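# Hook fallen bracket from tank onto free drip-rack peg

## Task

Use the hooked rod to retrieve the newly plated bracket lying on the bottom of the emptied tank, hang it through its hole on the unoccupied peg of the drip rack, and then withdraw the rod from the hole. The robot must never touch any bracket, the brackets already hanging must stay on their pegs, and nothing may end up off the table.

## Robot and tools

Robot: two seven-joint xArm7 arms, left_arm and right_arm, each with a two-finger parallel gripper and a wrist camera. left_arm's base sits at (-0.026, +0.272, 0) m and right_arm's at (-0.038, -0.398, 0) m in the scene frame. A camera stand is fixed to the floor behind them. Only the rod may contact the bracket; gripper or arm contact with any bracket fails the job.

Frames: the scene frame has its origin at table-top height, midway between the nominal bases, +x pointing out over the table, +z up, and left_arm on the +y side (arm names do not match image sides). Reported gripper positions (m), quaternions (wxyz) and velocities (m/s, rad/s) use the scene frame and may be off by a few cm. Commanded offsets, however, are expressed along the gripper's own Hand target axes: the fingers point along the gripper's +z and open and close along its y. end_effector_position is the spot between closed finger pads, about 2 cm behind the tips; closing pushes the tips roughly 10 mm further along +z.

Shared row layout: every command row is 14 numbers in [-1, 1]: dx, dy, dz, rx, ry, rz, opening for left_arm, then the same seven for right_arm. The six pose numbers are an offset from that arm's Hand target at the start of the call, not absolute and not cumulative between rows; 1.0 equals 0.6 m or 180 degrees, and rx, ry, rz form one rotation vector. Opening is absolute: +1 fully open (0.084 m), -1 closed. To leave an arm alone send six zeros, and always resend the opening it should keep, since 0 is itself a command (half open).

execute_actions(actions, cameras): actions is a list of actions, each up to 15 rows, one row per 1/30 s step; a short action repeats its last row to 15 steps. Each row in an action counts from the same start pose. Calling again with zeros re-requests the Hand target if the gripper stopped short. Images come back only when actions is empty or cameras names them; cameras is a list of names (cam_high, cam_left_wrist, cam_right_wrist), ["all"], or [] for none.

move(target, speed, blend, opening_speed, blocking, cameras): target is one 14-number row or a list of up to 15 such rows, each row an offset from the Hand targets at the move's start (not from the previous row). Grippers travel straight lines, all finishing together, capped at 10 s total. speed is path top speed in m/s (0.002 to 1, default 0.25; turning limit twice that in rad/s), one value or one per target. blend in m rounds corners for listed targets (0 means stop at each). opening_speed (0.2 or more, per second on the -1..+1 scale) ramps finger motion. blocking=false returns after about 0.5 s while the move continues. Paths do not avoid obstacles or the other arm, and grippers lag and overshoot more when fast or when the arm is nearly straight. The result adds a move: line giving the ending (done, off_target, moving, held, fault) and any limits (paced = clipped pose, held = steps withheld).

wait(seconds, 0 to 3600) lets time run without new commands; stop() brakes a running move; zoom_image(camera, region=[x0, y0, x1, y1] in pixels, at most 504 by 504) enlarges part of the latest image of that camera; clear_fault(arm) releases a reported torque fault on left_arm or right_arm; read_manual(section) only returns licence text; finished_scene(scene) ends the scene irreversibly, so call it only once the bracket hangs on the free peg and the rod is out of the hole. Images are 672x504.

Results: each list the robot state: end_effector_position, quaternion, velocities (omitted when joint velocities are within noise), Hand target (last commanded pose after clipping, the base for the next offsets), Joint positions (last value per arm is the finger opening in m), joint torques (raw drive output, noisy, not pure contact), grip_measured, Tool commands, motor temperatures and any FAULT, MOTOR HOT or OVER-TEMPERATURE lines.

Control details: each step the commanded orientation is clipped to within 32 degrees of the measured one; big wrist turns can swing the elbow. A gripper may settle short of its Hand target; send the remaining gap as an offset. To grip the rod, command an opening about 0.03 below where the fingers first touch it; grip_measured reads up to 0.024 under the command when empty. Objects wider than about 6 cm may slip.

Hazards: avoid fast or hard contact, drops, and releasing moving parts. A blocked arm keeps pressing until commanded back past its gripper. Contact torque reaching a joint's load limit (wrist joints only about 12.6 to 13.4 N m; the rod and bracket weight count) or a motor held at its limit for 1 s causes a torque fault that stops the arm until clear_fault. Motors heat while holding loads, stretching out or pushing; at 80 °C the arm brakes for 30 s or more. Arm-to-arm collisions, including a gripper closing on the other arm's fingers, can fail the scene; the clearance check does not always stop them. Loose objects may occasionally get nudged by outside forces, so recheck with cameras. Faster, smoother completion with less motor effort is better.

Each tool is called after ">>>" as name(argument=value, ...) on one line, values as JSON.

## Session

>>> execute_actions(actions=[])

Scene clock: 0.00 s.
left_arm: end_effector_position=(+0.4912, +0.2784, +0.1633) grip_measured=+1.00 end_effector_quat_wxyz=(-0.257, +0.907, +0.322, +0.091) | right_arm: end_effector_position=(+0.3270, -0.6072, +0.1799) grip_measured=+1.00 end_effector_quat_wxyz=(+0.243, +0.751, -0.554, +0.265)
Joint positions: left_arm=[-0.148 0.3 -0.066 1.256 0.614 1.163 -1.201 0.084] | right_arm=[-0.955 -0.336 0.63 0.518 -0.867 0.59 1.66 0.084]
Joint velocities: within noise
Joint torques (N m): no reading
Motor temperatures (°C): left_arm=[38 35 36 31 39 39 37] | right_arm=[36 40 36 33 42 36 40]
Hand target: left_arm +0.4912, +0.2784, +0.1633; -0.257, +0.907, +0.322, +0.091 | right_arm +0.3270, -0.6072, +0.1799; +0.243, +0.751, -0.554, +0.265
Tool commands: left_gripper/opening=+1.0 right_gripper/opening=+1.0

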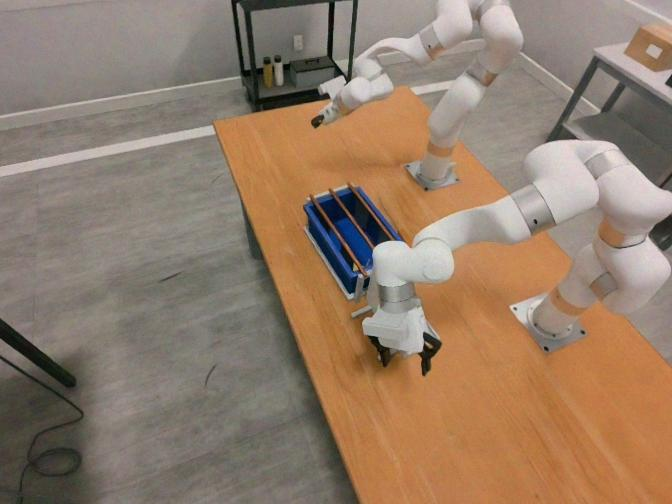

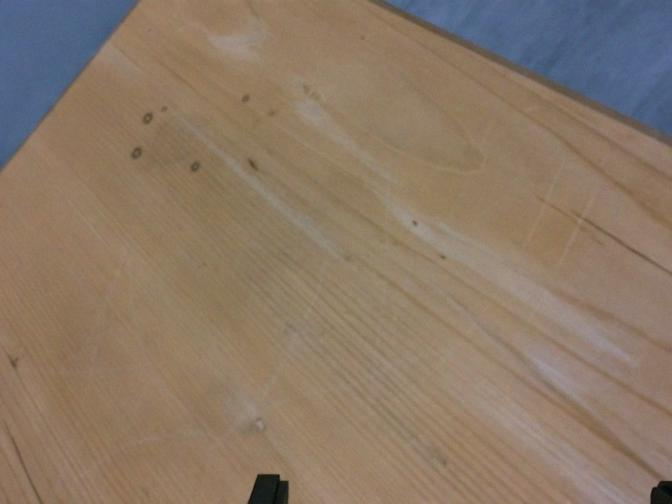

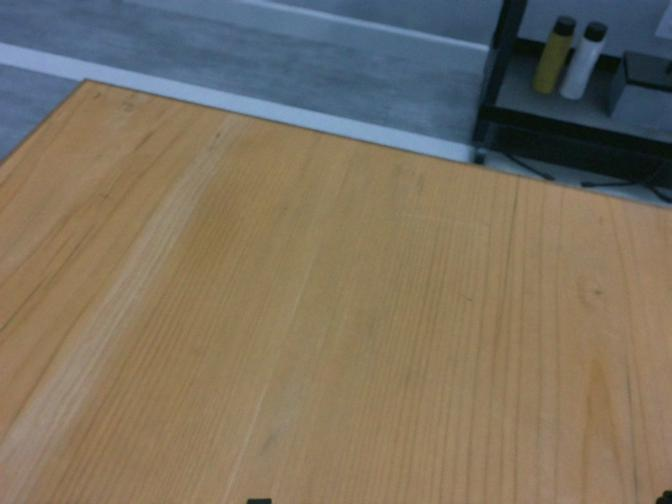

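>>> zoom_image(camera="cam_high", region=[280, 150, 470, 390])

Scaled by 2.100 from the camera's image (finer frame: 960x720).

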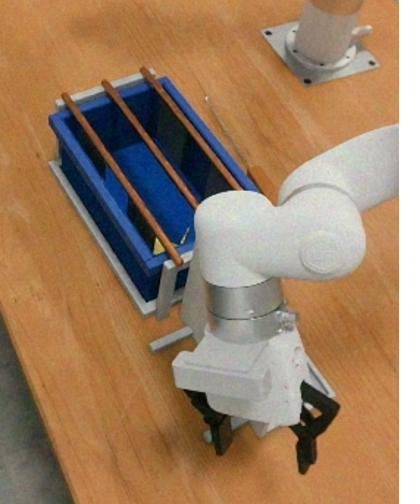

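>>> move(target=[-0.090,-0.1275,-0.635,-0.169,-0.060,0.212,1,0,0,0,0,0,0,1], speed=0.4, cameras=["all"])

Scene clock: 16.80 s.
left_arm: end_effector_position=(+0.4013, +0.1004, +0.5012) grip_measured=+1.00 end_effector_quat_wxyz=(+0.001, +1.000, -0.001, +0.000) | right_arm: end_effector_position=(+0.3270, -0.6072, +0.1799) grip_measured=+1.00 end_effector_quat_wxyz=(+0.243, +0.751, -0.554, +0.265)
Joint positions: left_arm=[-0.22 0.168 -0.203 2.137 0.035 1.973 -0.403 0.084] | right_arm=[-0.955 -0.336 0.63 0.518 -0.867 0.59 1.66 0.084]
Joint torques (N m): left_arm=[-8.69 -19.32 -3.62 13 1.99 0.08 -1.86] | right_arm=[-0.09 -8.03 -3.41 10.85 0.57 -1.09 0.12]
Hand target: left_arm +0.4013, +0.1004, +0.5012; +0.001, +1.000, -0.001, +0.000 | right_arm +0.3270, -0.6072, +0.1799; +0.243, +0.751, -0.554, +0.265
Off the commanded pose: left_arm 0.000 m, 0 deg | right_arm 0.000 m, 0 deg.
move: done

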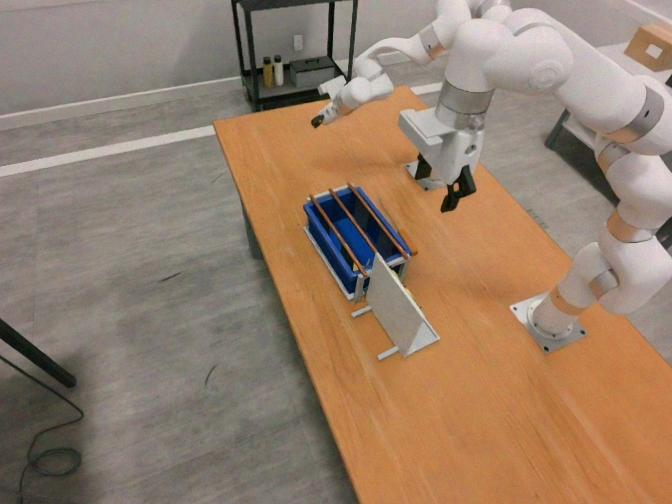

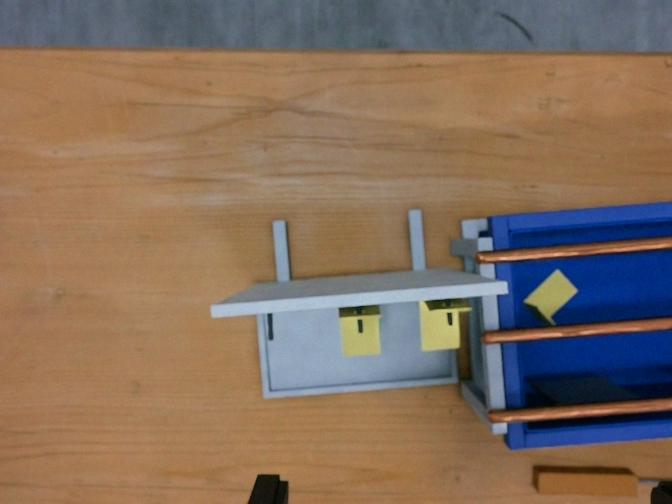

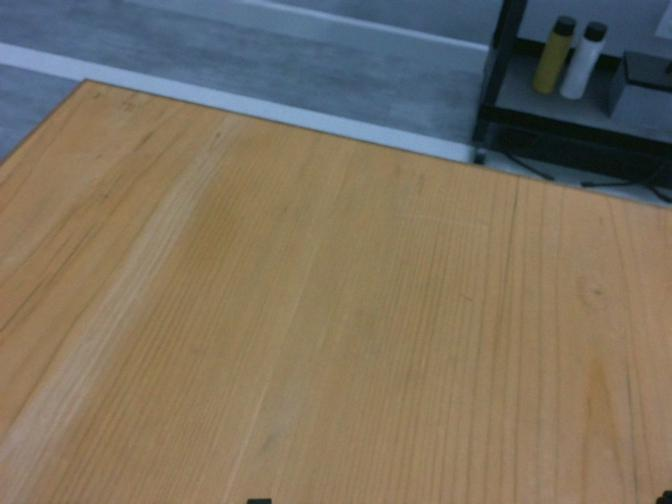

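>>> move(target=[-0.08,0.28,0,0,0,0,1,0,0,0,0,0,0,1], speed=0.4, cameras=["cam_left_wrist"])

>>> zoom_image(camera="cam_left_wrist", region=[0, 0, 336, 500])

>>> zoom_image(camera="cam_left_wrist", region=[336, 0, 671, 503])

Scene clock: 22.70 s.
left_arm: end_effector_position=(+0.3527, -0.0673, +0.5009) grip_measured=+1.00 end_effector_quat_wxyz=(+0.003, +1.000, -0.001, +0.002) | right_arm: end_effector_position=(+0.3270, -0.6072, +0.1799) grip_measured=+1.00 end_effector_quat_wxyz=(+0.243, +0.751, -0.554, +0.265)
Joint positions: left_arm=[-0.618 0.524 -0.331 2.68 0.197 2.163 -0.791 0.084] | right_arm=[-0.955 -0.336 0.63 0.518 -0.867 0.59 1.66 0.084]
Joint torques (N m): left_arm=[-8.28 -26.21 1.23 11.12 4.09 0.32 2.05] | right_arm=[-0.03 -8.03 -3.07 10.81 0.24 -0.99 0.29]
Hand target: left_arm +0.3531, -0.0676, +0.5014; +0.001, +1.000, -0.001, +0.000 | right_arm +0.3270, -0.6072, +0.1799; +0.243, +0.751, -0.554, +0.265
Off the commanded pose: left_arm 0.001 m, 0 deg | right_arm 0.000 m, 0 deg.
move: done

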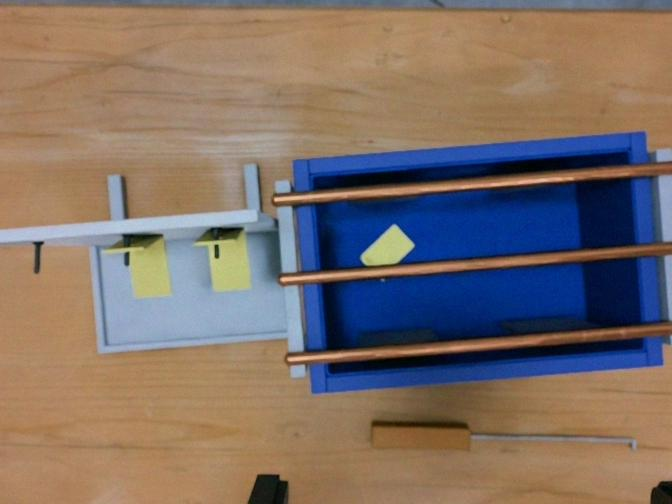

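Scaled by 1.008 from the camera's image (finer frame: 960x720).

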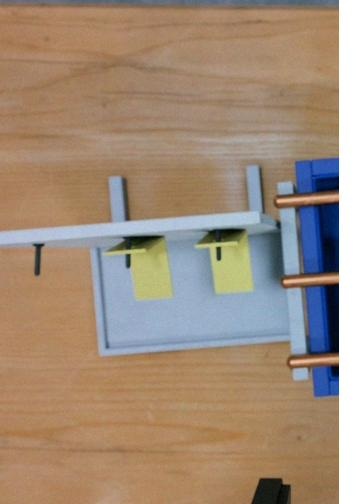

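Scaled by 1.002 from the camera's image (finer frame: 960x720).

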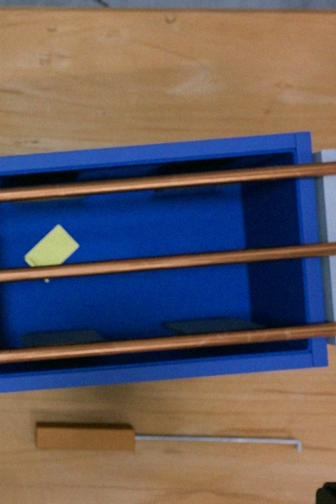

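>>> move(target=[-0.238,0.07,0.335,0,0.194,0,1,0,0,0,0,0,0,1], speed=0.4, cameras=["cam_left_wrist"])

>>> zoom_image(camera="cam_left_wrist", region=[160, 60, 512, 400])

Scene clock: 34.67 s.
left_arm: end_effector_position=(+0.2100, -0.1096, +0.3006) grip_measured=+1.00 end_effector_quat_wxyz=(+0.001, +0.954, +0.000, +0.300) | right_arm: end_effector_position=(+0.3270, -0.6072, +0.1799) grip_measured=+1.00 end_effector_quat_wxyz=(+0.243, +0.751, -0.554, +0.265)
Joint positions: left_arm=[-0.714 -0.319 -0.498 0.896 0.496 1.002 -1.439 0.084] | right_arm=[-0.955 -0.336 0.63 0.518 -0.867 0.59 1.66 0.084]
Joint torques (N m): left_arm=[8.62 -24.66 0.54 12.26 4.82 -3.98 -1.95] | right_arm=[-0.07 -7.93 -3.1 10.78 0.25 -0.95 0.49]
Hand target: left_arm +0.2100, -0.1096, +0.3006; +0.001, +0.954, +0.000, +0.300 | right_arm +0.3270, -0.6072, +0.1799; +0.243, +0.751, -0.554, +0.265
Off the commanded pose: left_arm 0.000 m, 0 deg | right_arm 0.000 m, 0 deg.
move: done

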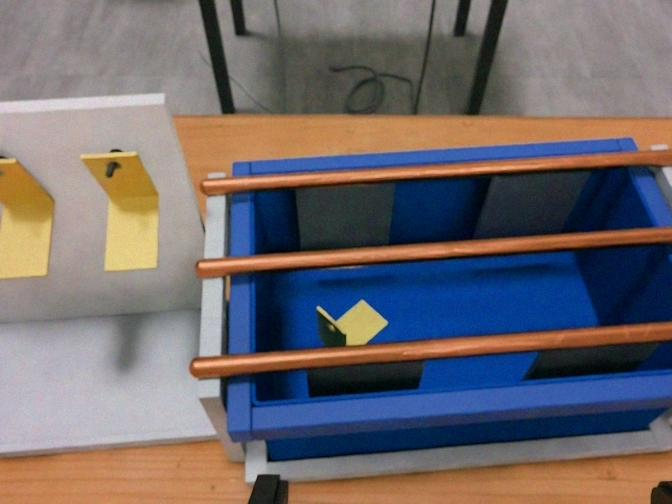

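Scaled by 1.432 from the camera's image (finer frame: 960x720).

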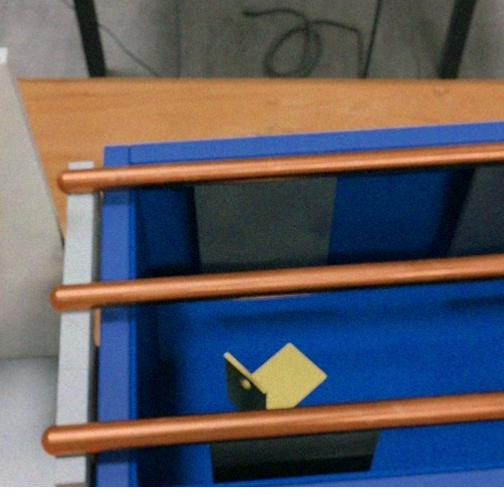

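>>> move(target=[[-0.160,-0.0727,0.295,0,-0.3015,-0.5265,1,0.073,-0.065,-0.323,0.333,0.036,-0.371,-1],[-0.160,-0.0727,0.295,0,-0.3015,-0.5265,1,-0.062,-0.421,-0.299,-0.681,-0.035,0.713,-1]], speed=0.5, blend=0.03, cameras=["all"])

Scene clock: 106.03 s.
left_arm: end_effector_position=(+0.2325, -0.0663, +0.1004) grip_measured=+1.00 end_effector_quat_wxyz=(+0.212, +0.674, +0.674, -0.214) | right_arm: end_effector_position=(+0.5373, -0.3951, +0.2701) grip_measured=-0.99 end_effector_quat_wxyz=(-0.312, +0.543, +0.746, +0.228)
Joint positions: left_arm=[-0.788 -0.074 -0.066 0.516 -1.324 0.407 -1.218 0.084] | right_arm=[2.28 -1.03 -1.901 2.091 -0.161 1.719 -1.699 0]
Joint torques (N m): left_arm=[-9.01 -11.51 3.29 8.82 -2.65 1.06 2.39] | right_arm=[5.1 25.1 10.44 7.97 -0.36 0.31 -1.57]
Hand target: left_arm +0.2325, -0.0663, +0.1004; +0.212, +0.674, +0.674, -0.214 | right_arm +0.5373, -0.3951, +0.2701; -0.312, +0.543, +0.746, +0.228
Off the commanded pose: left_arm 0.000 m, 0 deg | right_arm 0.000 m, 0 deg.
move: done

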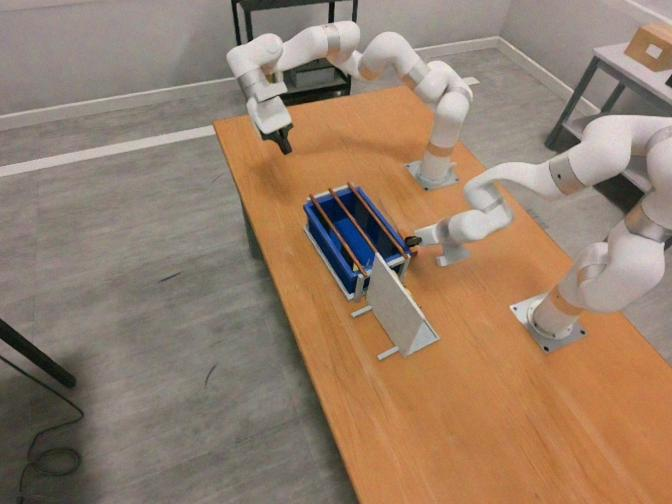

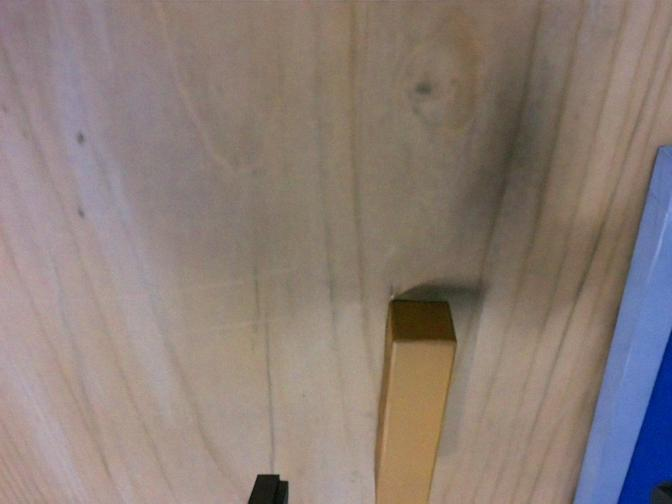

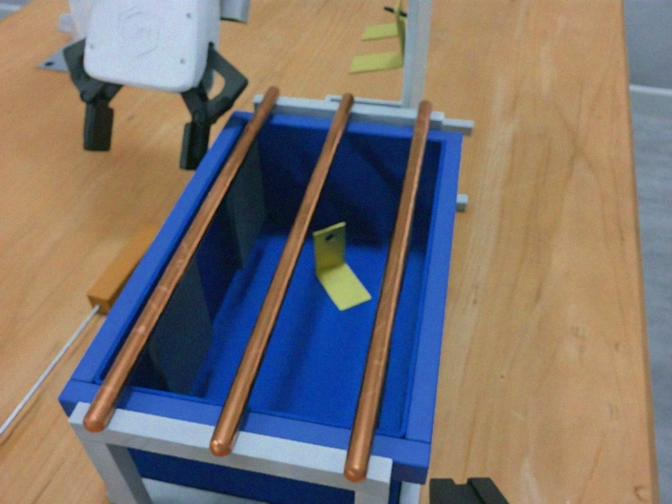

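>>> move(target=[-0.005,-0.0047,0.1488,0,0,0,1,0,0,0,0,0,0,-1], speed=0.15, cameras=["cam_left_wrist","cam_right_wrist"])

>>> zoom_image(camera="cam_right_wrist", region=[260, 190, 400, 330])

Scene clock: 114.67 s.
left_arm: end_effector_position=(+0.2340, -0.0944, +0.0970) grip_measured=+1.00 end_effector_quat_wxyz=(+0.233, +0.677, +0.664, -0.215) | right_arm: end_effector_position=(+0.5373, -0.3951, +0.2701) grip_measured=-0.99 end_effector_quat_wxyz=(-0.312, +0.543, +0.746, +0.228)
Joint positions: left_arm=[-0.82 0.001 -0.095 0.584 -1.479 0.363 -1.094 0.084] | right_arm=[2.28 -1.03 -1.901 2.091 -0.161 1.719 -1.699 0]
Joint torques (N m): left_arm=[8.73 -32.29 2.86 11.68 1.9 -2.79 -1.19] | right_arm=[5.57 24.99 10.55 8.05 -0.37 0.18 -1.44]
Hand target: left_arm +0.2340, -0.0944, +0.0970; +0.233, +0.677, +0.664, -0.215 (not the last commanded pose) | right_arm +0.5373, -0.3951, +0.2701; -0.312, +0.543, +0.746, +0.228
Tool commands: left_gripper/opening=+1.0 right_gripper/opening=-1.0
Off the commanded pose: left_arm 0.073 m, 3 deg | right_arm 0.000 m, 0 deg.
TORQUE FAULT: the external load on joint 2 (shoulder) of the left arm reached its load limit, and that arm stopped. The contact can be on any part of that arm beyond that joint, not only on its tool. A torque fault puts only its own arm into a fault stop. That arm's remaining commands of this call were not run. The hold on joint 2 (shoulder) of that arm was moved back by the arm itself, up to 3 degrees, as the stop began. That arm is still stopped at the end of this call. While its stop runs, that arm, its gripper or tool too, takes no new command.
CLEAR FAULT: the left arm stays stopped (state 4) until you call clear_fault(arm="left_arm").
End effector pose when the fault began: left_arm: position (+0.2286, -0.0865, +0.0751), quat_wxyz (+0.209, +0.676, +0.673, -0.214)
Joint positions when the fault began: left_arm=[-0.818 0.049 -0.094 0.582 -1.475 0.363 -1.099 0.084]
move: fault (left_arm)

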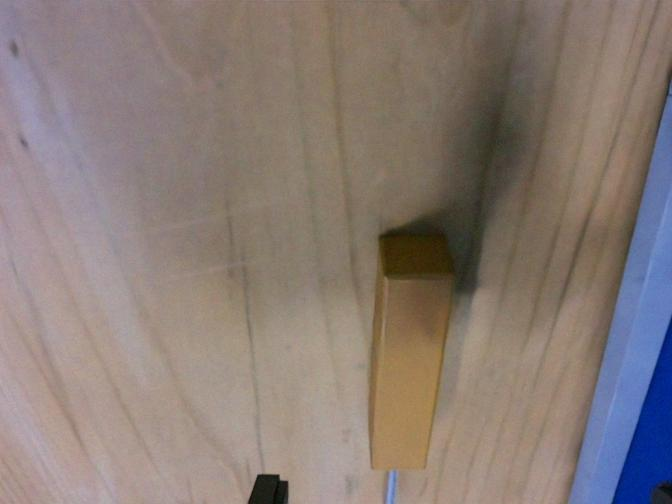

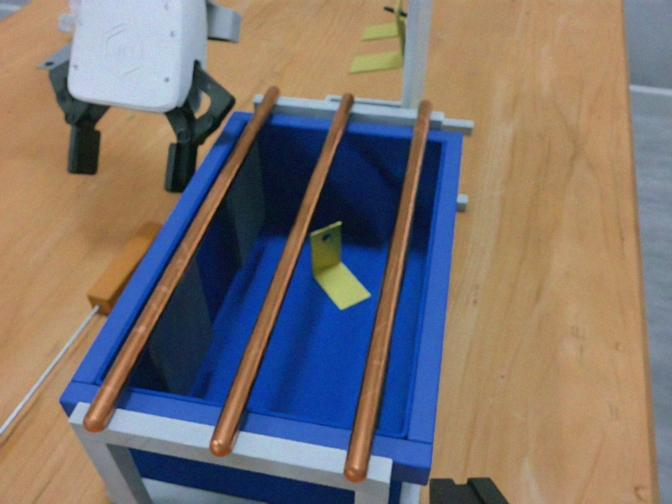

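Scaled by 3.600 from the camera's image (finer frame: 960x720).

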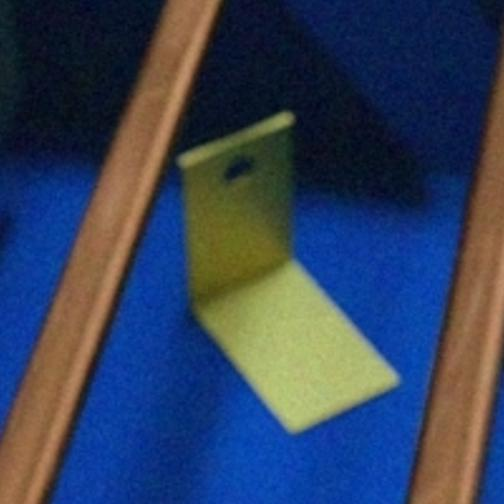

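>>> clear_fault(arm="left_arm")

>>> move(target=[[0.0075,-0.0067,-0.062,0.006,0.0106,-0.008,0.0,0,0,0,0,0,0,-1],[0.0075,-0.0067,0.133,0.006,0.0106,-0.008,0.0,0,0,0,0,0,0,-1]], speed=0.12, cameras=["cam_left_wrist","cam_right_wrist","cam_high"])

Scene clock: 124.23 s.
left_arm: end_effector_position=(+0.2341, -0.0944, +0.0970) grip_measured=+1.00 end_effector_quat_wxyz=(+0.234, +0.677, +0.664, -0.215) | right_arm: end_effector_position=(+0.5373, -0.3951, +0.2701) grip_measured=-0.99 end_effector_quat_wxyz=(-0.312, +0.543, +0.746, +0.228)
Joint positions: left_arm=[-0.82 0.001 -0.095 0.584 -1.479 0.363 -1.094 0.084] | right_arm=[2.28 -1.03 -1.901 2.091 -0.161 1.719 -1.699 0]
Joint torques (N m): left_arm=[8.65 -31.24 3 11.68 1.63 -2.91 -1.24] | right_arm=[5.46 25 10.77 7.91 -0.38 0.1 -1.34]
Hand target: left_arm +0.2341, -0.0944, +0.0970; +0.234, +0.677, +0.664, -0.215 (not the last commanded pose) | right_arm +0.5373, -0.3951, +0.2701; -0.312, +0.543, +0.746, +0.228
Tool commands: left_gripper/opening=+1.0 right_gripper/opening=-1.0
Off the commanded pose: left_arm 0.073 m, 3 deg | right_arm 0.000 m, 0 deg.
TORQUE FAULT, CONTINUED: the left arm's stop, for the torque fault of joint 2 (shoulder) that an earlier result reported, is over. The call counts as one of the actions that you can send in this scene. The hold on joint 2 (shoulder) of that arm was moved back by the arm itself, up to 3 degrees, as the stop began. That arm's target is now where it stood when the stop ended, not its last command. That arm's gripper keeps its grip as last carried out, and that arm accepts commands again: back off and push less far.
CLEAR FAULT: your call cleared the left arm's torque fault. If a joint's load stays at its limit, that arm stops again at once.

Scene clock: 126.37 s.
left_arm: end_effector_position=(+0.2317, -0.1388, +0.0304) grip_measured=-0.01 end_effector_quat_wxyz=(+0.213, +0.674, +0.675, -0.213) | right_arm: end_effector_position=(+0.5373, -0.3951, +0.2701) grip_measured=-0.99 end_effector_quat_wxyz=(-0.312, +0.543, +0.746, +0.228)
Joint positions: left_arm=[-0.863 0.302 -0.138 0.78 -1.726 0.287 -0.898 0.044] | right_arm=[2.28 -1.03 -1.901 2.091 -0.161 1.719 -1.699 0]
Joint torques (N m): left_arm=[-9.1 -19.95 -3.61 11.23 -2.64 -2.85 2.46] | right_arm=[5.5 24.94 10.82 7.94 -0.31 0.07 -1.24]
Hand target: left_arm +0.2317, -0.1388, +0.0304; +0.213, +0.674, +0.675, -0.213 | right_arm +0.5373, -0.3951, +0.2701; -0.312, +0.543, +0.746, +0.228
Off the commanded pose: left_arm 0.000 m, 0 deg | right_arm 0.000 m, 0 deg.
move: done

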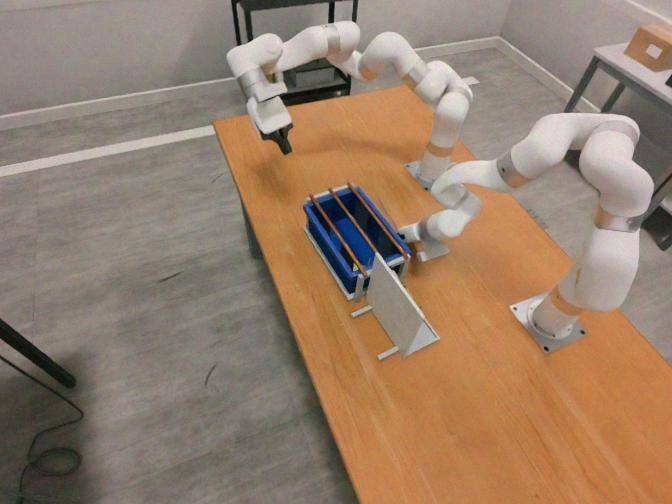

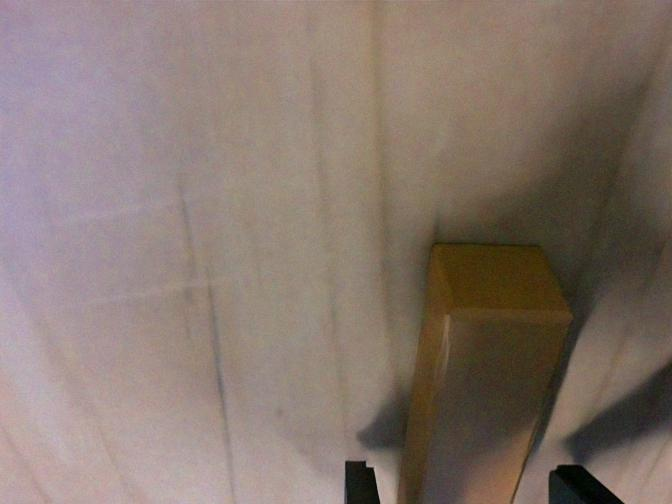

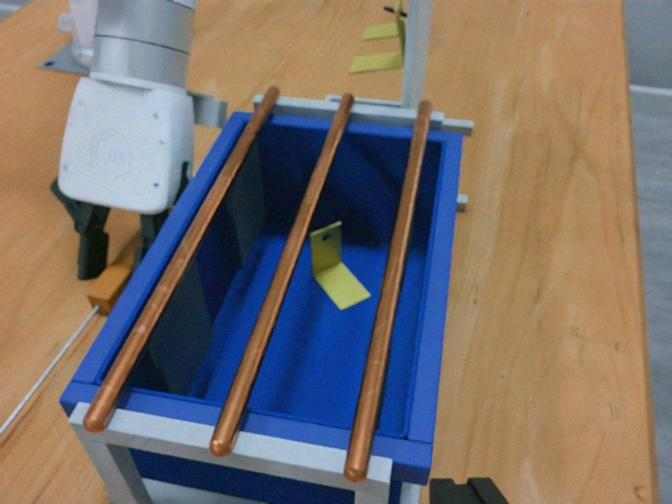

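>>> move(target=[0,0,0,0,0,0,-1,0,0,0,0,0,0,-1], opening_speed=1.5)

Scene clock: 130.57 s.
left_arm: end_effector_position=(+0.2317, -0.1388, +0.0304) grip_measured=-0.51 end_effector_quat_wxyz=(+0.213, +0.674, +0.675, -0.213) | right_arm: end_effector_position=(+0.5373, -0.3951, +0.2701) grip_measured=-0.99 end_effector_quat_wxyz=(-0.312, +0.543, +0.746, +0.228)
Joint positions: left_arm=[-0.863 0.302 -0.138 0.78 -1.726 0.287 -0.898 0.022] | right_arm=[2.28 -1.03 -1.901 2.091 -0.161 1.719 -1.699 0]
Joint torques (N m): left_arm=[-7.65 -20.57 -3.06 8.76 -1.62 -1.95 1.99] | right_arm=[5.12 25.01 10.79 8.04 -0.33 0.13 -1.13]
Hand target: left_arm +0.2317, -0.1388, +0.0304; +0.213, +0.674, +0.675, -0.213 | right_arm +0.5373, -0.3951, +0.2701; -0.312, +0.543, +0.746, +0.228
Off the commanded pose: left_arm 0.000 m, 0 deg | right_arm 0.000 m, 0 deg.
move: done

>>> move(target=[[-0.354,0,-0.505,0,0,0,-1,0,0,0,0,0,0,-1],[-0.361,0.117,-0.541,-0.045,0.476,0.250,-1,0,0,0,0,0,0,-1],[-0.324,0.3,-0.526,-0.045,0.476,0.250,-1,0,0,0,0,0,0,-1]], speed=0.3, blend=0.04, cameras=["cam_right_wrist","cam_high","cam_left_wrist"])

Scene clock: 168.43 s.
left_arm: end_effector_position=(+0.4116, -0.1163, +0.4005) grip_measured=-0.51 end_effector_quat_wxyz=(-0.189, +0.808, +0.367, +0.421) | right_arm: end_effector_position=(+0.5373, -0.3951, +0.2701) grip_measured=-0.99 end_effector_quat_wxyz=(-0.312, +0.543, +0.746, +0.228)
Joint positions: left_arm=[-0.965 0.592 -0.237 2.157 1.046 1.928 -1.831 0.022] | right_arm=[2.28 -1.03 -1.901 2.091 -0.161 1.719 -1.699 0]
Joint torques (N m): left_arm=[8.01 -33.79 1.65 14.36 7.55 1.37 2.29] | right_arm=[5.29 25.06 10.73 7.94 -0.22 0.16 -0.97]
Hand target: left_arm +0.4116, -0.1163, +0.4004; -0.189, +0.808, +0.367, +0.421 | right_arm +0.5373, -0.3951, +0.2701; -0.312, +0.543, +0.746, +0.228
Off the commanded pose: left_arm 0.000 m, 0 deg | right_arm 0.000 m, 0 deg.
move: done

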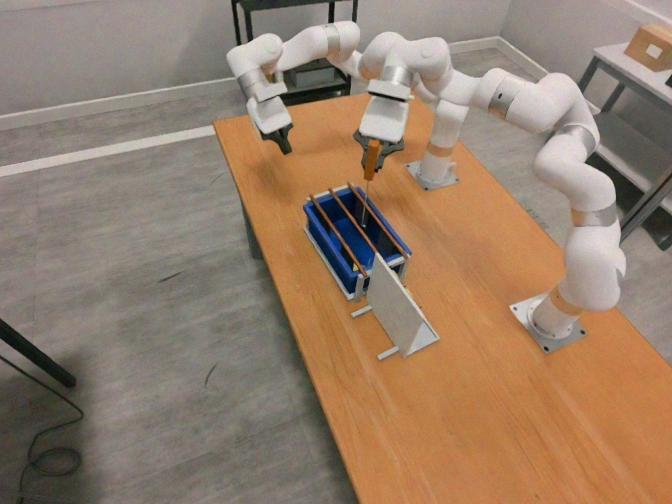

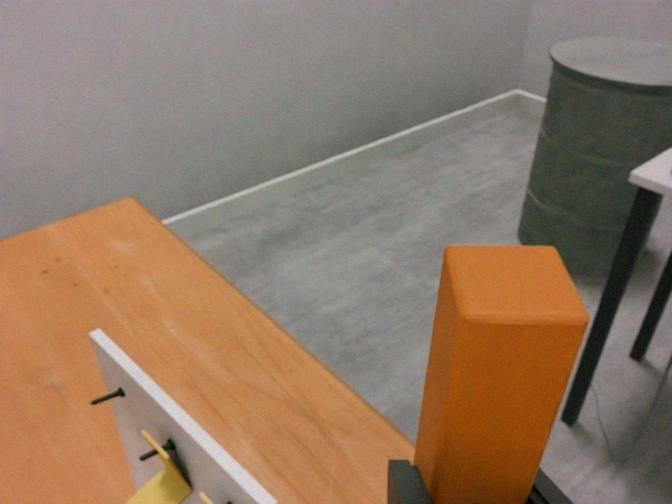

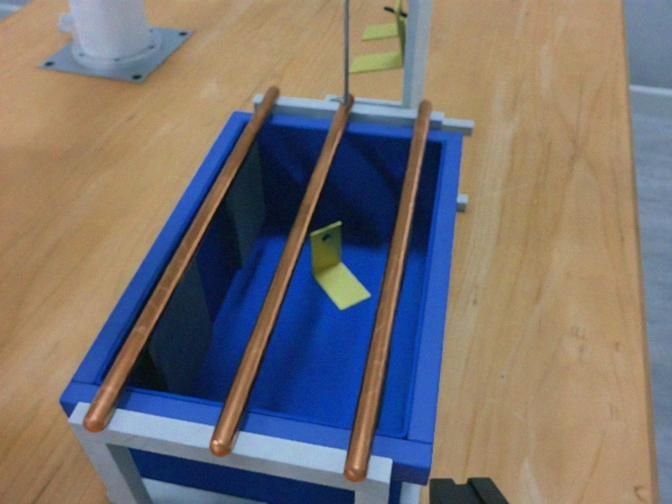

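>>> zoom_image(camera="cam_right_wrist", region=[290, 40, 410, 160])

Scaled by 4.200 from the camera's image (finer frame: 960x720).

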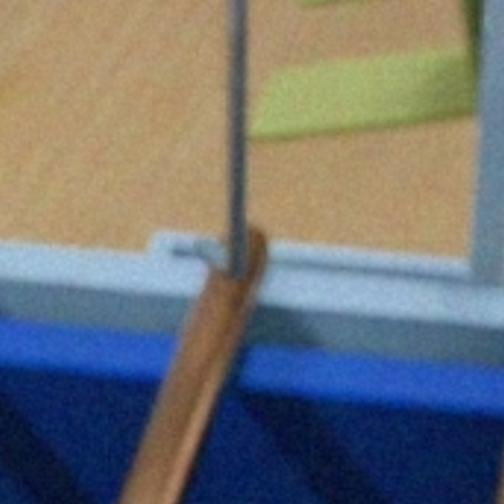

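>>> move(target=[-0.1035,0.0442,0.1417,0.0287,-0.0441,0.041,-1,0,0,0,0,0,0,-1], speed=0.12, cameras=["cam_right_wrist"])

>>> zoom_image(camera="cam_right_wrist", region=[280, 170, 400, 320])

Scene clock: 196.53 s.
left_arm: end_effector_position=(+0.4542, -0.1085, +0.3009) grip_measured=-0.51 end_effector_quat_wxyz=(-0.226, +0.848, +0.345, +0.334) | right_arm: end_effector_position=(+0.5373, -0.3951, +0.2701) grip_measured=-0.99 end_effector_quat_wxyz=(-0.312, +0.543, +0.746, +0.228)
Joint positions: left_arm=[-0.843 0.731 -0.258 2.181 0.926 1.832 -1.761 0.022] | right_arm=[2.28 -1.03 -1.901 2.091 -0.161 1.719 -1.699 0]
Joint torques (N m): left_arm=[8.55 -37.07 -3.75 14.89 -0.54 -1.56 2.39] | right_arm=[5.4 25.08 10.65 8.11 -0.06 0.06 -0.72]
Hand target: left_arm +0.4542, -0.1085, +0.3009; -0.226, +0.848, +0.345, +0.334 | right_arm +0.5373, -0.3951, +0.2701; -0.312, +0.543, +0.746, +0.228
Off the commanded pose: left_arm 0.000 m, 0 deg | right_arm 0.000 m, 0 deg.
move: done

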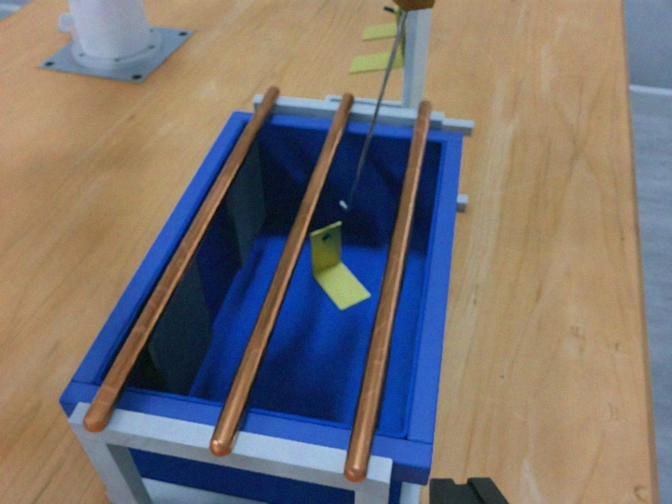

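Scaled by 3.360 from the camera's image (finer frame: 960x720).

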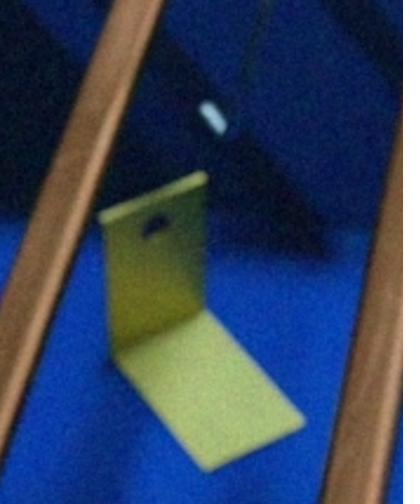

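>>> move(target=[-0.067,-0.0027,0.0625,0,0,0,-1,0,0,0,0,0,0,-1], speed=0.08, cameras=["cam_right_wrist"])

>>> zoom_image(camera="cam_right_wrist", region=[290, 190, 380, 300])

Scene clock: 206.87 s.
left_arm: end_effector_position=(+0.4468, -0.1018, +0.2468) grip_measured=-0.51 end_effector_quat_wxyz=(-0.226, +0.848, +0.345, +0.334) | right_arm: end_effector_position=(+0.5373, -0.3951, +0.2701) grip_measured=-0.99 end_effector_quat_wxyz=(-0.312, +0.543, +0.746, +0.228)
Joint positions: left_arm=[-0.8 0.684 -0.275 1.962 0.906 1.715 -1.883 0.022] | right_arm=[2.28 -1.03 -1.901 2.091 -0.161 1.719 -1.699 0]
Joint torques (N m): left_arm=[8.75 -55.44 -5.32 11.38 -0.32 -2.41 -1.92] | right_arm=[5.4 25.23 10.69 7.95 -0.06 0.14 -0.72]
Hand target: left_arm +0.4468, -0.1018, +0.2468; -0.226, +0.848, +0.345, +0.334 | right_arm +0.5373, -0.3951, +0.2701; -0.312, +0.543, +0.746, +0.228
Off the commanded pose: left_arm 0.000 m, 0 deg | right_arm 0.000 m, 0 deg.
move: done

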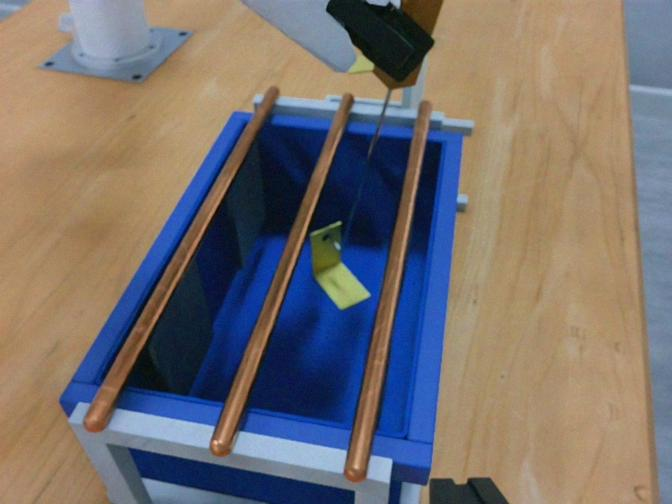

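Scaled by 4.582 from the camera's image (finer frame: 960x720).

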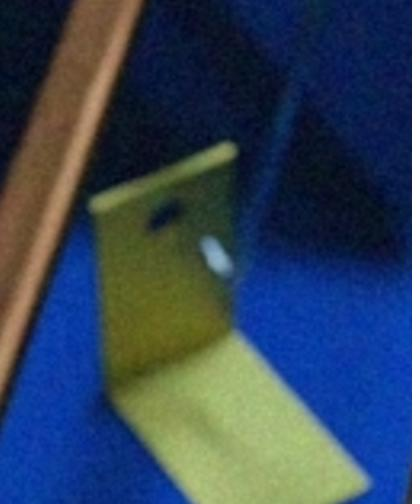

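>>> move(target=[-0.0042,-0.01,-0.003,0,0,0,-1,0,0,0,0,0,0,-1], speed=0.04, cameras=["cam_right_wrist"])

>>> zoom_image(camera="cam_right_wrist", region=[290, 190, 380, 300])

Scene clock: 217.50 s.
left_arm: end_effector_position=(+0.4403, -0.1001, +0.2471) grip_measured=-0.51 end_effector_quat_wxyz=(-0.226, +0.848, +0.345, +0.334) | right_arm: end_effector_position=(+0.5373, -0.3951, +0.2701) grip_measured=-0.99 end_effector_quat_wxyz=(-0.312, +0.543, +0.746, +0.228)
Joint positions: left_arm=[-0.799 0.661 -0.28 1.927 0.9 1.711 -1.897 0.022] | right_arm=[2.28 -1.03 -1.901 2.091 -0.161 1.719 -1.699 0]
Joint torques (N m): left_arm=[8.76 -54.82 -5.48 11.79 -0.83 -2.32 -1.86] | right_arm=[5.34 25.35 10.79 8.03 0 0.19 -0.46]
Hand target: left_arm +0.4402, -0.1001, +0.2471; -0.226, +0.848, +0.345, +0.334 | right_arm +0.5373, -0.3951, +0.2701; -0.312, +0.543, +0.746, +0.228
Off the commanded pose: left_arm 0.000 m, 0 deg | right_arm 0.000 m, 0 deg.
move: done

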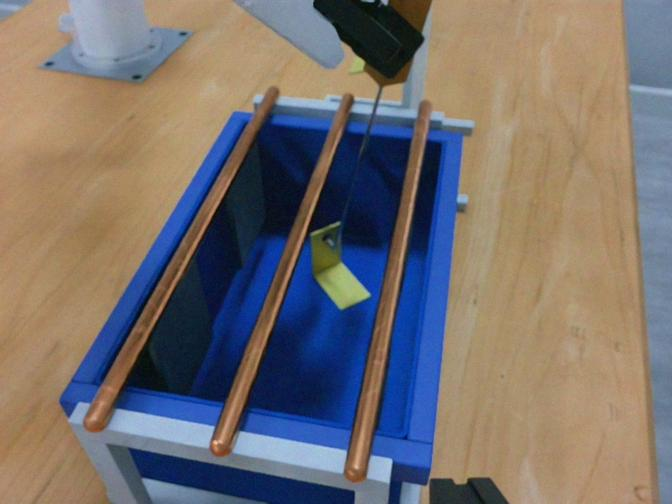

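Scaled by 4.582 from the camera's image (finer frame: 960x720).

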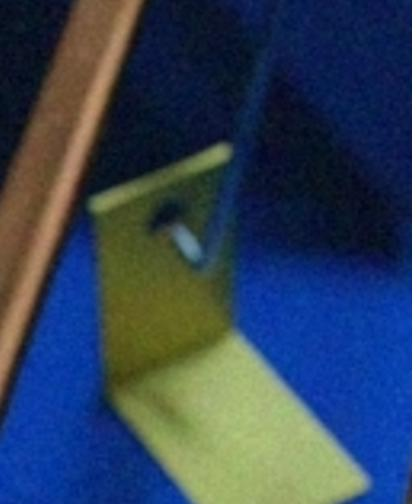

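>>> move(target=[0,-0.0118,0,0,0,0,-1,0,0,0,0,0,0,-1], speed=0.04, cameras=["cam_right_wrist"])

>>> zoom_image(camera="cam_right_wrist", region=[290, 190, 380, 300])

Scene clock: 222.70 s.
left_arm: end_effector_position=(+0.4350, -0.0954, +0.2482) grip_measured=-0.51 end_effector_quat_wxyz=(-0.226, +0.848, +0.345, +0.334) | right_arm: end_effector_position=(+0.5373, -0.3951, +0.2701) grip_measured=-0.99 end_effector_quat_wxyz=(-0.312, +0.543, +0.746, +0.228)
Joint positions: left_arm=[-0.792 0.632 -0.285 1.883 0.895 1.702 -1.909 0.022] | right_arm=[2.28 -1.03 -1.901 2.091 -0.161 1.719 -1.699 0]
Joint torques (N m): left_arm=[8.71 -54.11 -5.58 11.53 -0.92 -2.24 -1.77] | right_arm=[5.41 25.04 10.67 7.97 0.09 0.08 -0.49]
Hand target: left_arm +0.4350, -0.0954, +0.2482; -0.226, +0.848, +0.345, +0.334 | right_arm +0.5373, -0.3951, +0.2701; -0.312, +0.543, +0.746, +0.228
Off the commanded pose: left_arm 0.000 m, 0 deg | right_arm 0.000 m, 0 deg.
move: done

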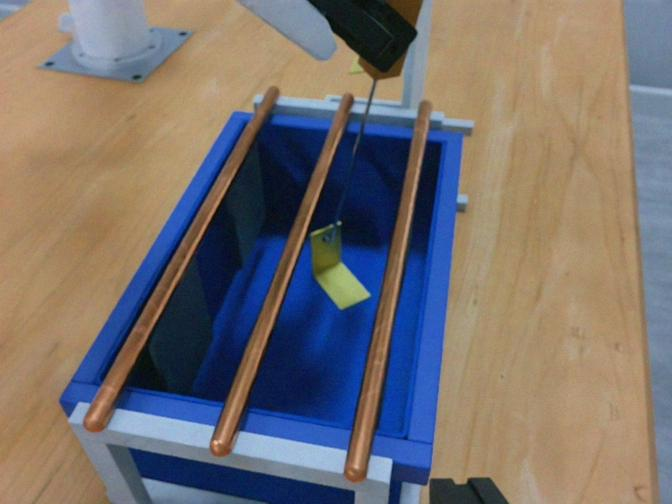

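Scaled by 4.582 from the camera's image (finer frame: 960x720).

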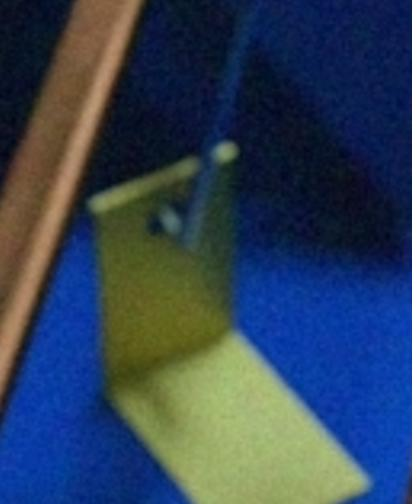

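>>> move(target=[[0,-0.0058,0,0,0,0,-1,0,0,0,0,0,0,-1],[0.018,-0.0097,-0.0169,0,0,0,-1,0,0,0,0,0,0,-1]], speed=0.03, cameras=["cam_right_wrist"])

>>> zoom_image(camera="cam_right_wrist", region=[290, 170, 400, 310])

Scene clock: 228.87 s.
left_arm: end_effector_position=(+0.4324, -0.0931, +0.2636) grip_measured=-0.51 end_effector_quat_wxyz=(-0.226, +0.848, +0.345, +0.334) | right_arm: end_effector_position=(+0.5373, -0.3951, +0.2701) grip_measured=-0.99 end_effector_quat_wxyz=(-0.312, +0.543, +0.746, +0.228)
Joint positions: left_arm=[-0.793 0.61 -0.288 1.891 0.892 1.724 -1.89 0.022] | right_arm=[2.28 -1.03 -1.901 2.091 -0.161 1.719 -1.699 0]
Joint torques (N m): left_arm=[-9.26 -53.7 -1.78 15.08 6.15 1.93 2.54] | right_arm=[5.32 25.32 10.71 8.08 0.3 0.1 -0.36]
Hand target: left_arm +0.4324, -0.0931, +0.2637; -0.226, +0.848, +0.345, +0.334 | right_arm +0.5373, -0.3951, +0.2701; -0.312, +0.543, +0.746, +0.228
Off the commanded pose: left_arm 0.000 m, 0 deg | right_arm 0.000 m, 0 deg.
move: done

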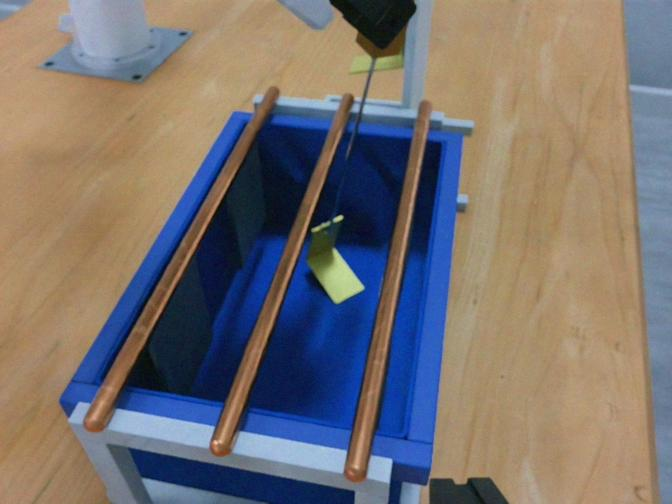

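Scaled by 3.600 from the camera's image (finer frame: 960x720).

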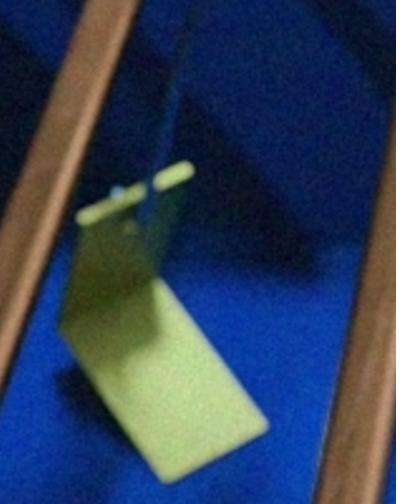

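>>> move(target=[[0.018,-0.0039,-0.0169,0,0,0,-1,0,0,0,0,0,0,-1],[-0.0145,-0.004,-0.0567,-0.208,0.0811,0.1634,-1,0,0,0,0,0,0,-1]], speed=0.08, blend=0.004, cameras=["cam_right_wrist","cam_high"])

>>> zoom_image(camera="cam_right_wrist", region=[270, 130, 440, 310])

Scene clock: 249.97 s.
left_arm: end_effector_position=(+0.4120, -0.1162, +0.2807) grip_measured=-0.51 end_effector_quat_wxyz=(-0.062, +0.885, -0.032, +0.461) | right_arm: end_effector_position=(+0.5373, -0.3951, +0.2701) grip_measured=-0.99 end_effector_quat_wxyz=(-0.312, +0.543, +0.746, +0.228)
Joint positions: left_arm=[-0.636 0.09 -0.335 1.102 1.238 0.894 -1.669 0.022] | right_arm=[2.28 -1.03 -1.901 2.091 -0.161 1.719 -1.699 0]
Joint torques (N m): left_arm=[8.66 -39.21 2.19 12.59 4.99 -2.51 2.49] | right_arm=[5.42 25.36 10.71 8.02 0.21 0.21 -0.13]
Hand target: left_arm +0.4120, -0.1162, +0.2807; -0.062, +0.885, -0.032, +0.461 | right_arm +0.5373, -0.3951, +0.2701; -0.312, +0.543, +0.746, +0.228
Off the commanded pose: left_arm 0.000 m, 0 deg | right_arm 0.000 m, 0 deg.
move: done
Images, in order (width x height): cam_high 672x504, cam_right_wrist 672x504.

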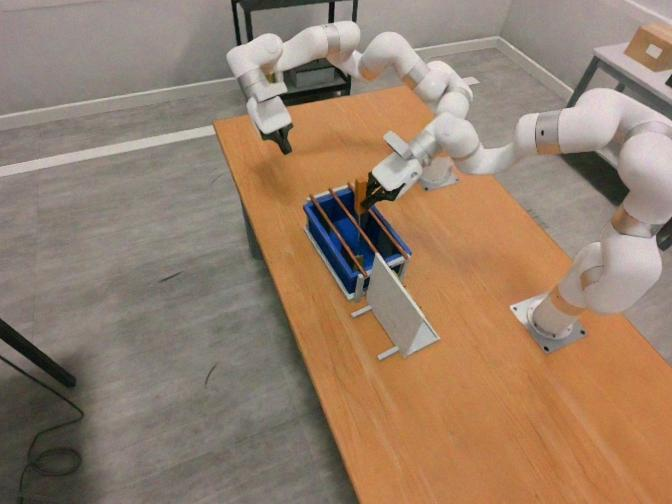

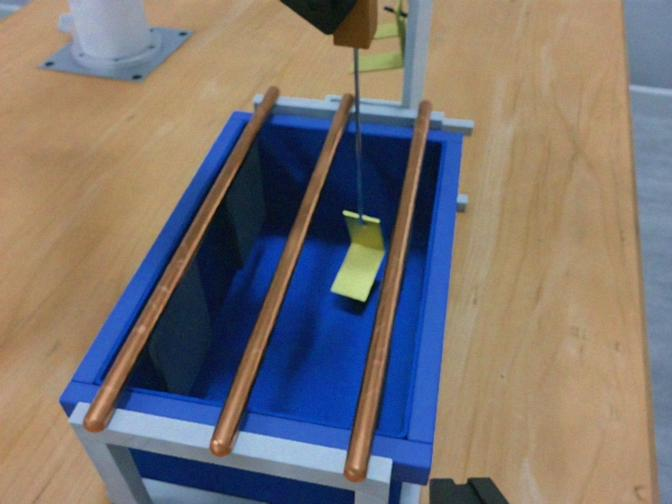

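Scaled by 2.800 from the camera's image (finer frame: 960x720).

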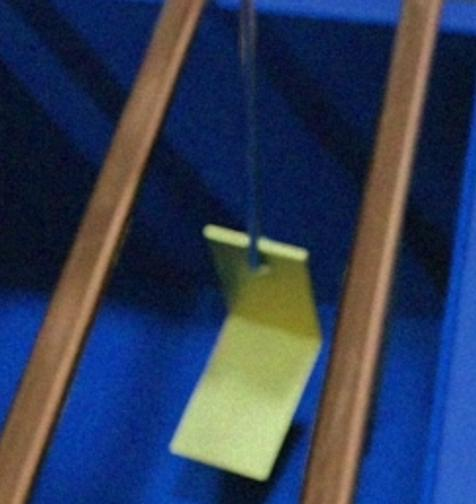

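>>> move(target=[[0.2163,-0.037,-0.1515,0,0,0,-1,0,0,0,0,0,0,-1],[0.1047,-0.1137,-0.3215,0,0,0,-1,0,0,0,0,0,0,-1]], speed=0.1, blend=0.02, cameras=["cam_right_wrist"])

Scene clock: 291.93 s.
left_arm: end_effector_position=(+0.2899, -0.0714, +0.4507) grip_measured=-0.51 end_effector_quat_wxyz=(-0.062, +0.885, -0.032, +0.461) | right_arm: end_effector_position=(+0.5373, -0.3951, +0.2701) grip_measured=-0.99 end_effector_quat_wxyz=(-0.312, +0.543, +0.746, +0.228)
Joint positions: left_arm=[-0.724 -0.367 -0.398 1.09 0.831 1.167 -1.288 0.022] | right_arm=[2.28 -1.03 -1.901 2.091 -0.161 1.719 -1.699 0]
Joint torques (N m): left_arm=[-8.55 -24.85 0.35 12.82 -1.29 0.66 1.96] | right_arm=[5.53 25.42 10.74 8.03 0.5 0.27 -0.09]
Hand target: left_arm +0.2899, -0.0714, +0.4507; -0.062, +0.885, -0.032, +0.461 | right_arm +0.5373, -0.3951, +0.2701; -0.312, +0.543, +0.746, +0.228
Off the commanded pose: left_arm 0.000 m, 0 deg | right_arm 0.000 m, 0 deg.
move: done

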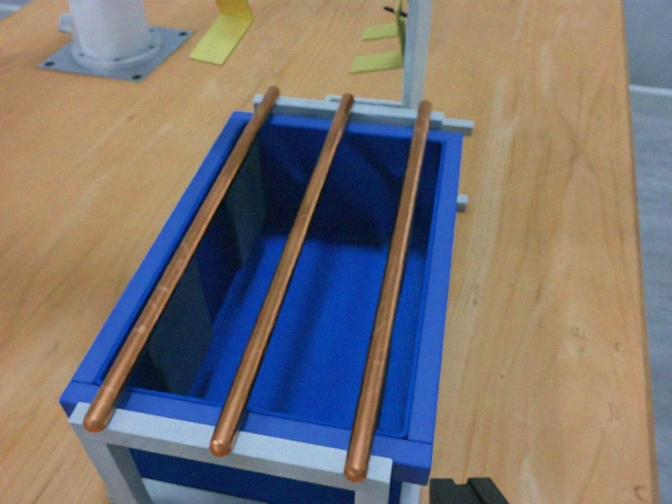

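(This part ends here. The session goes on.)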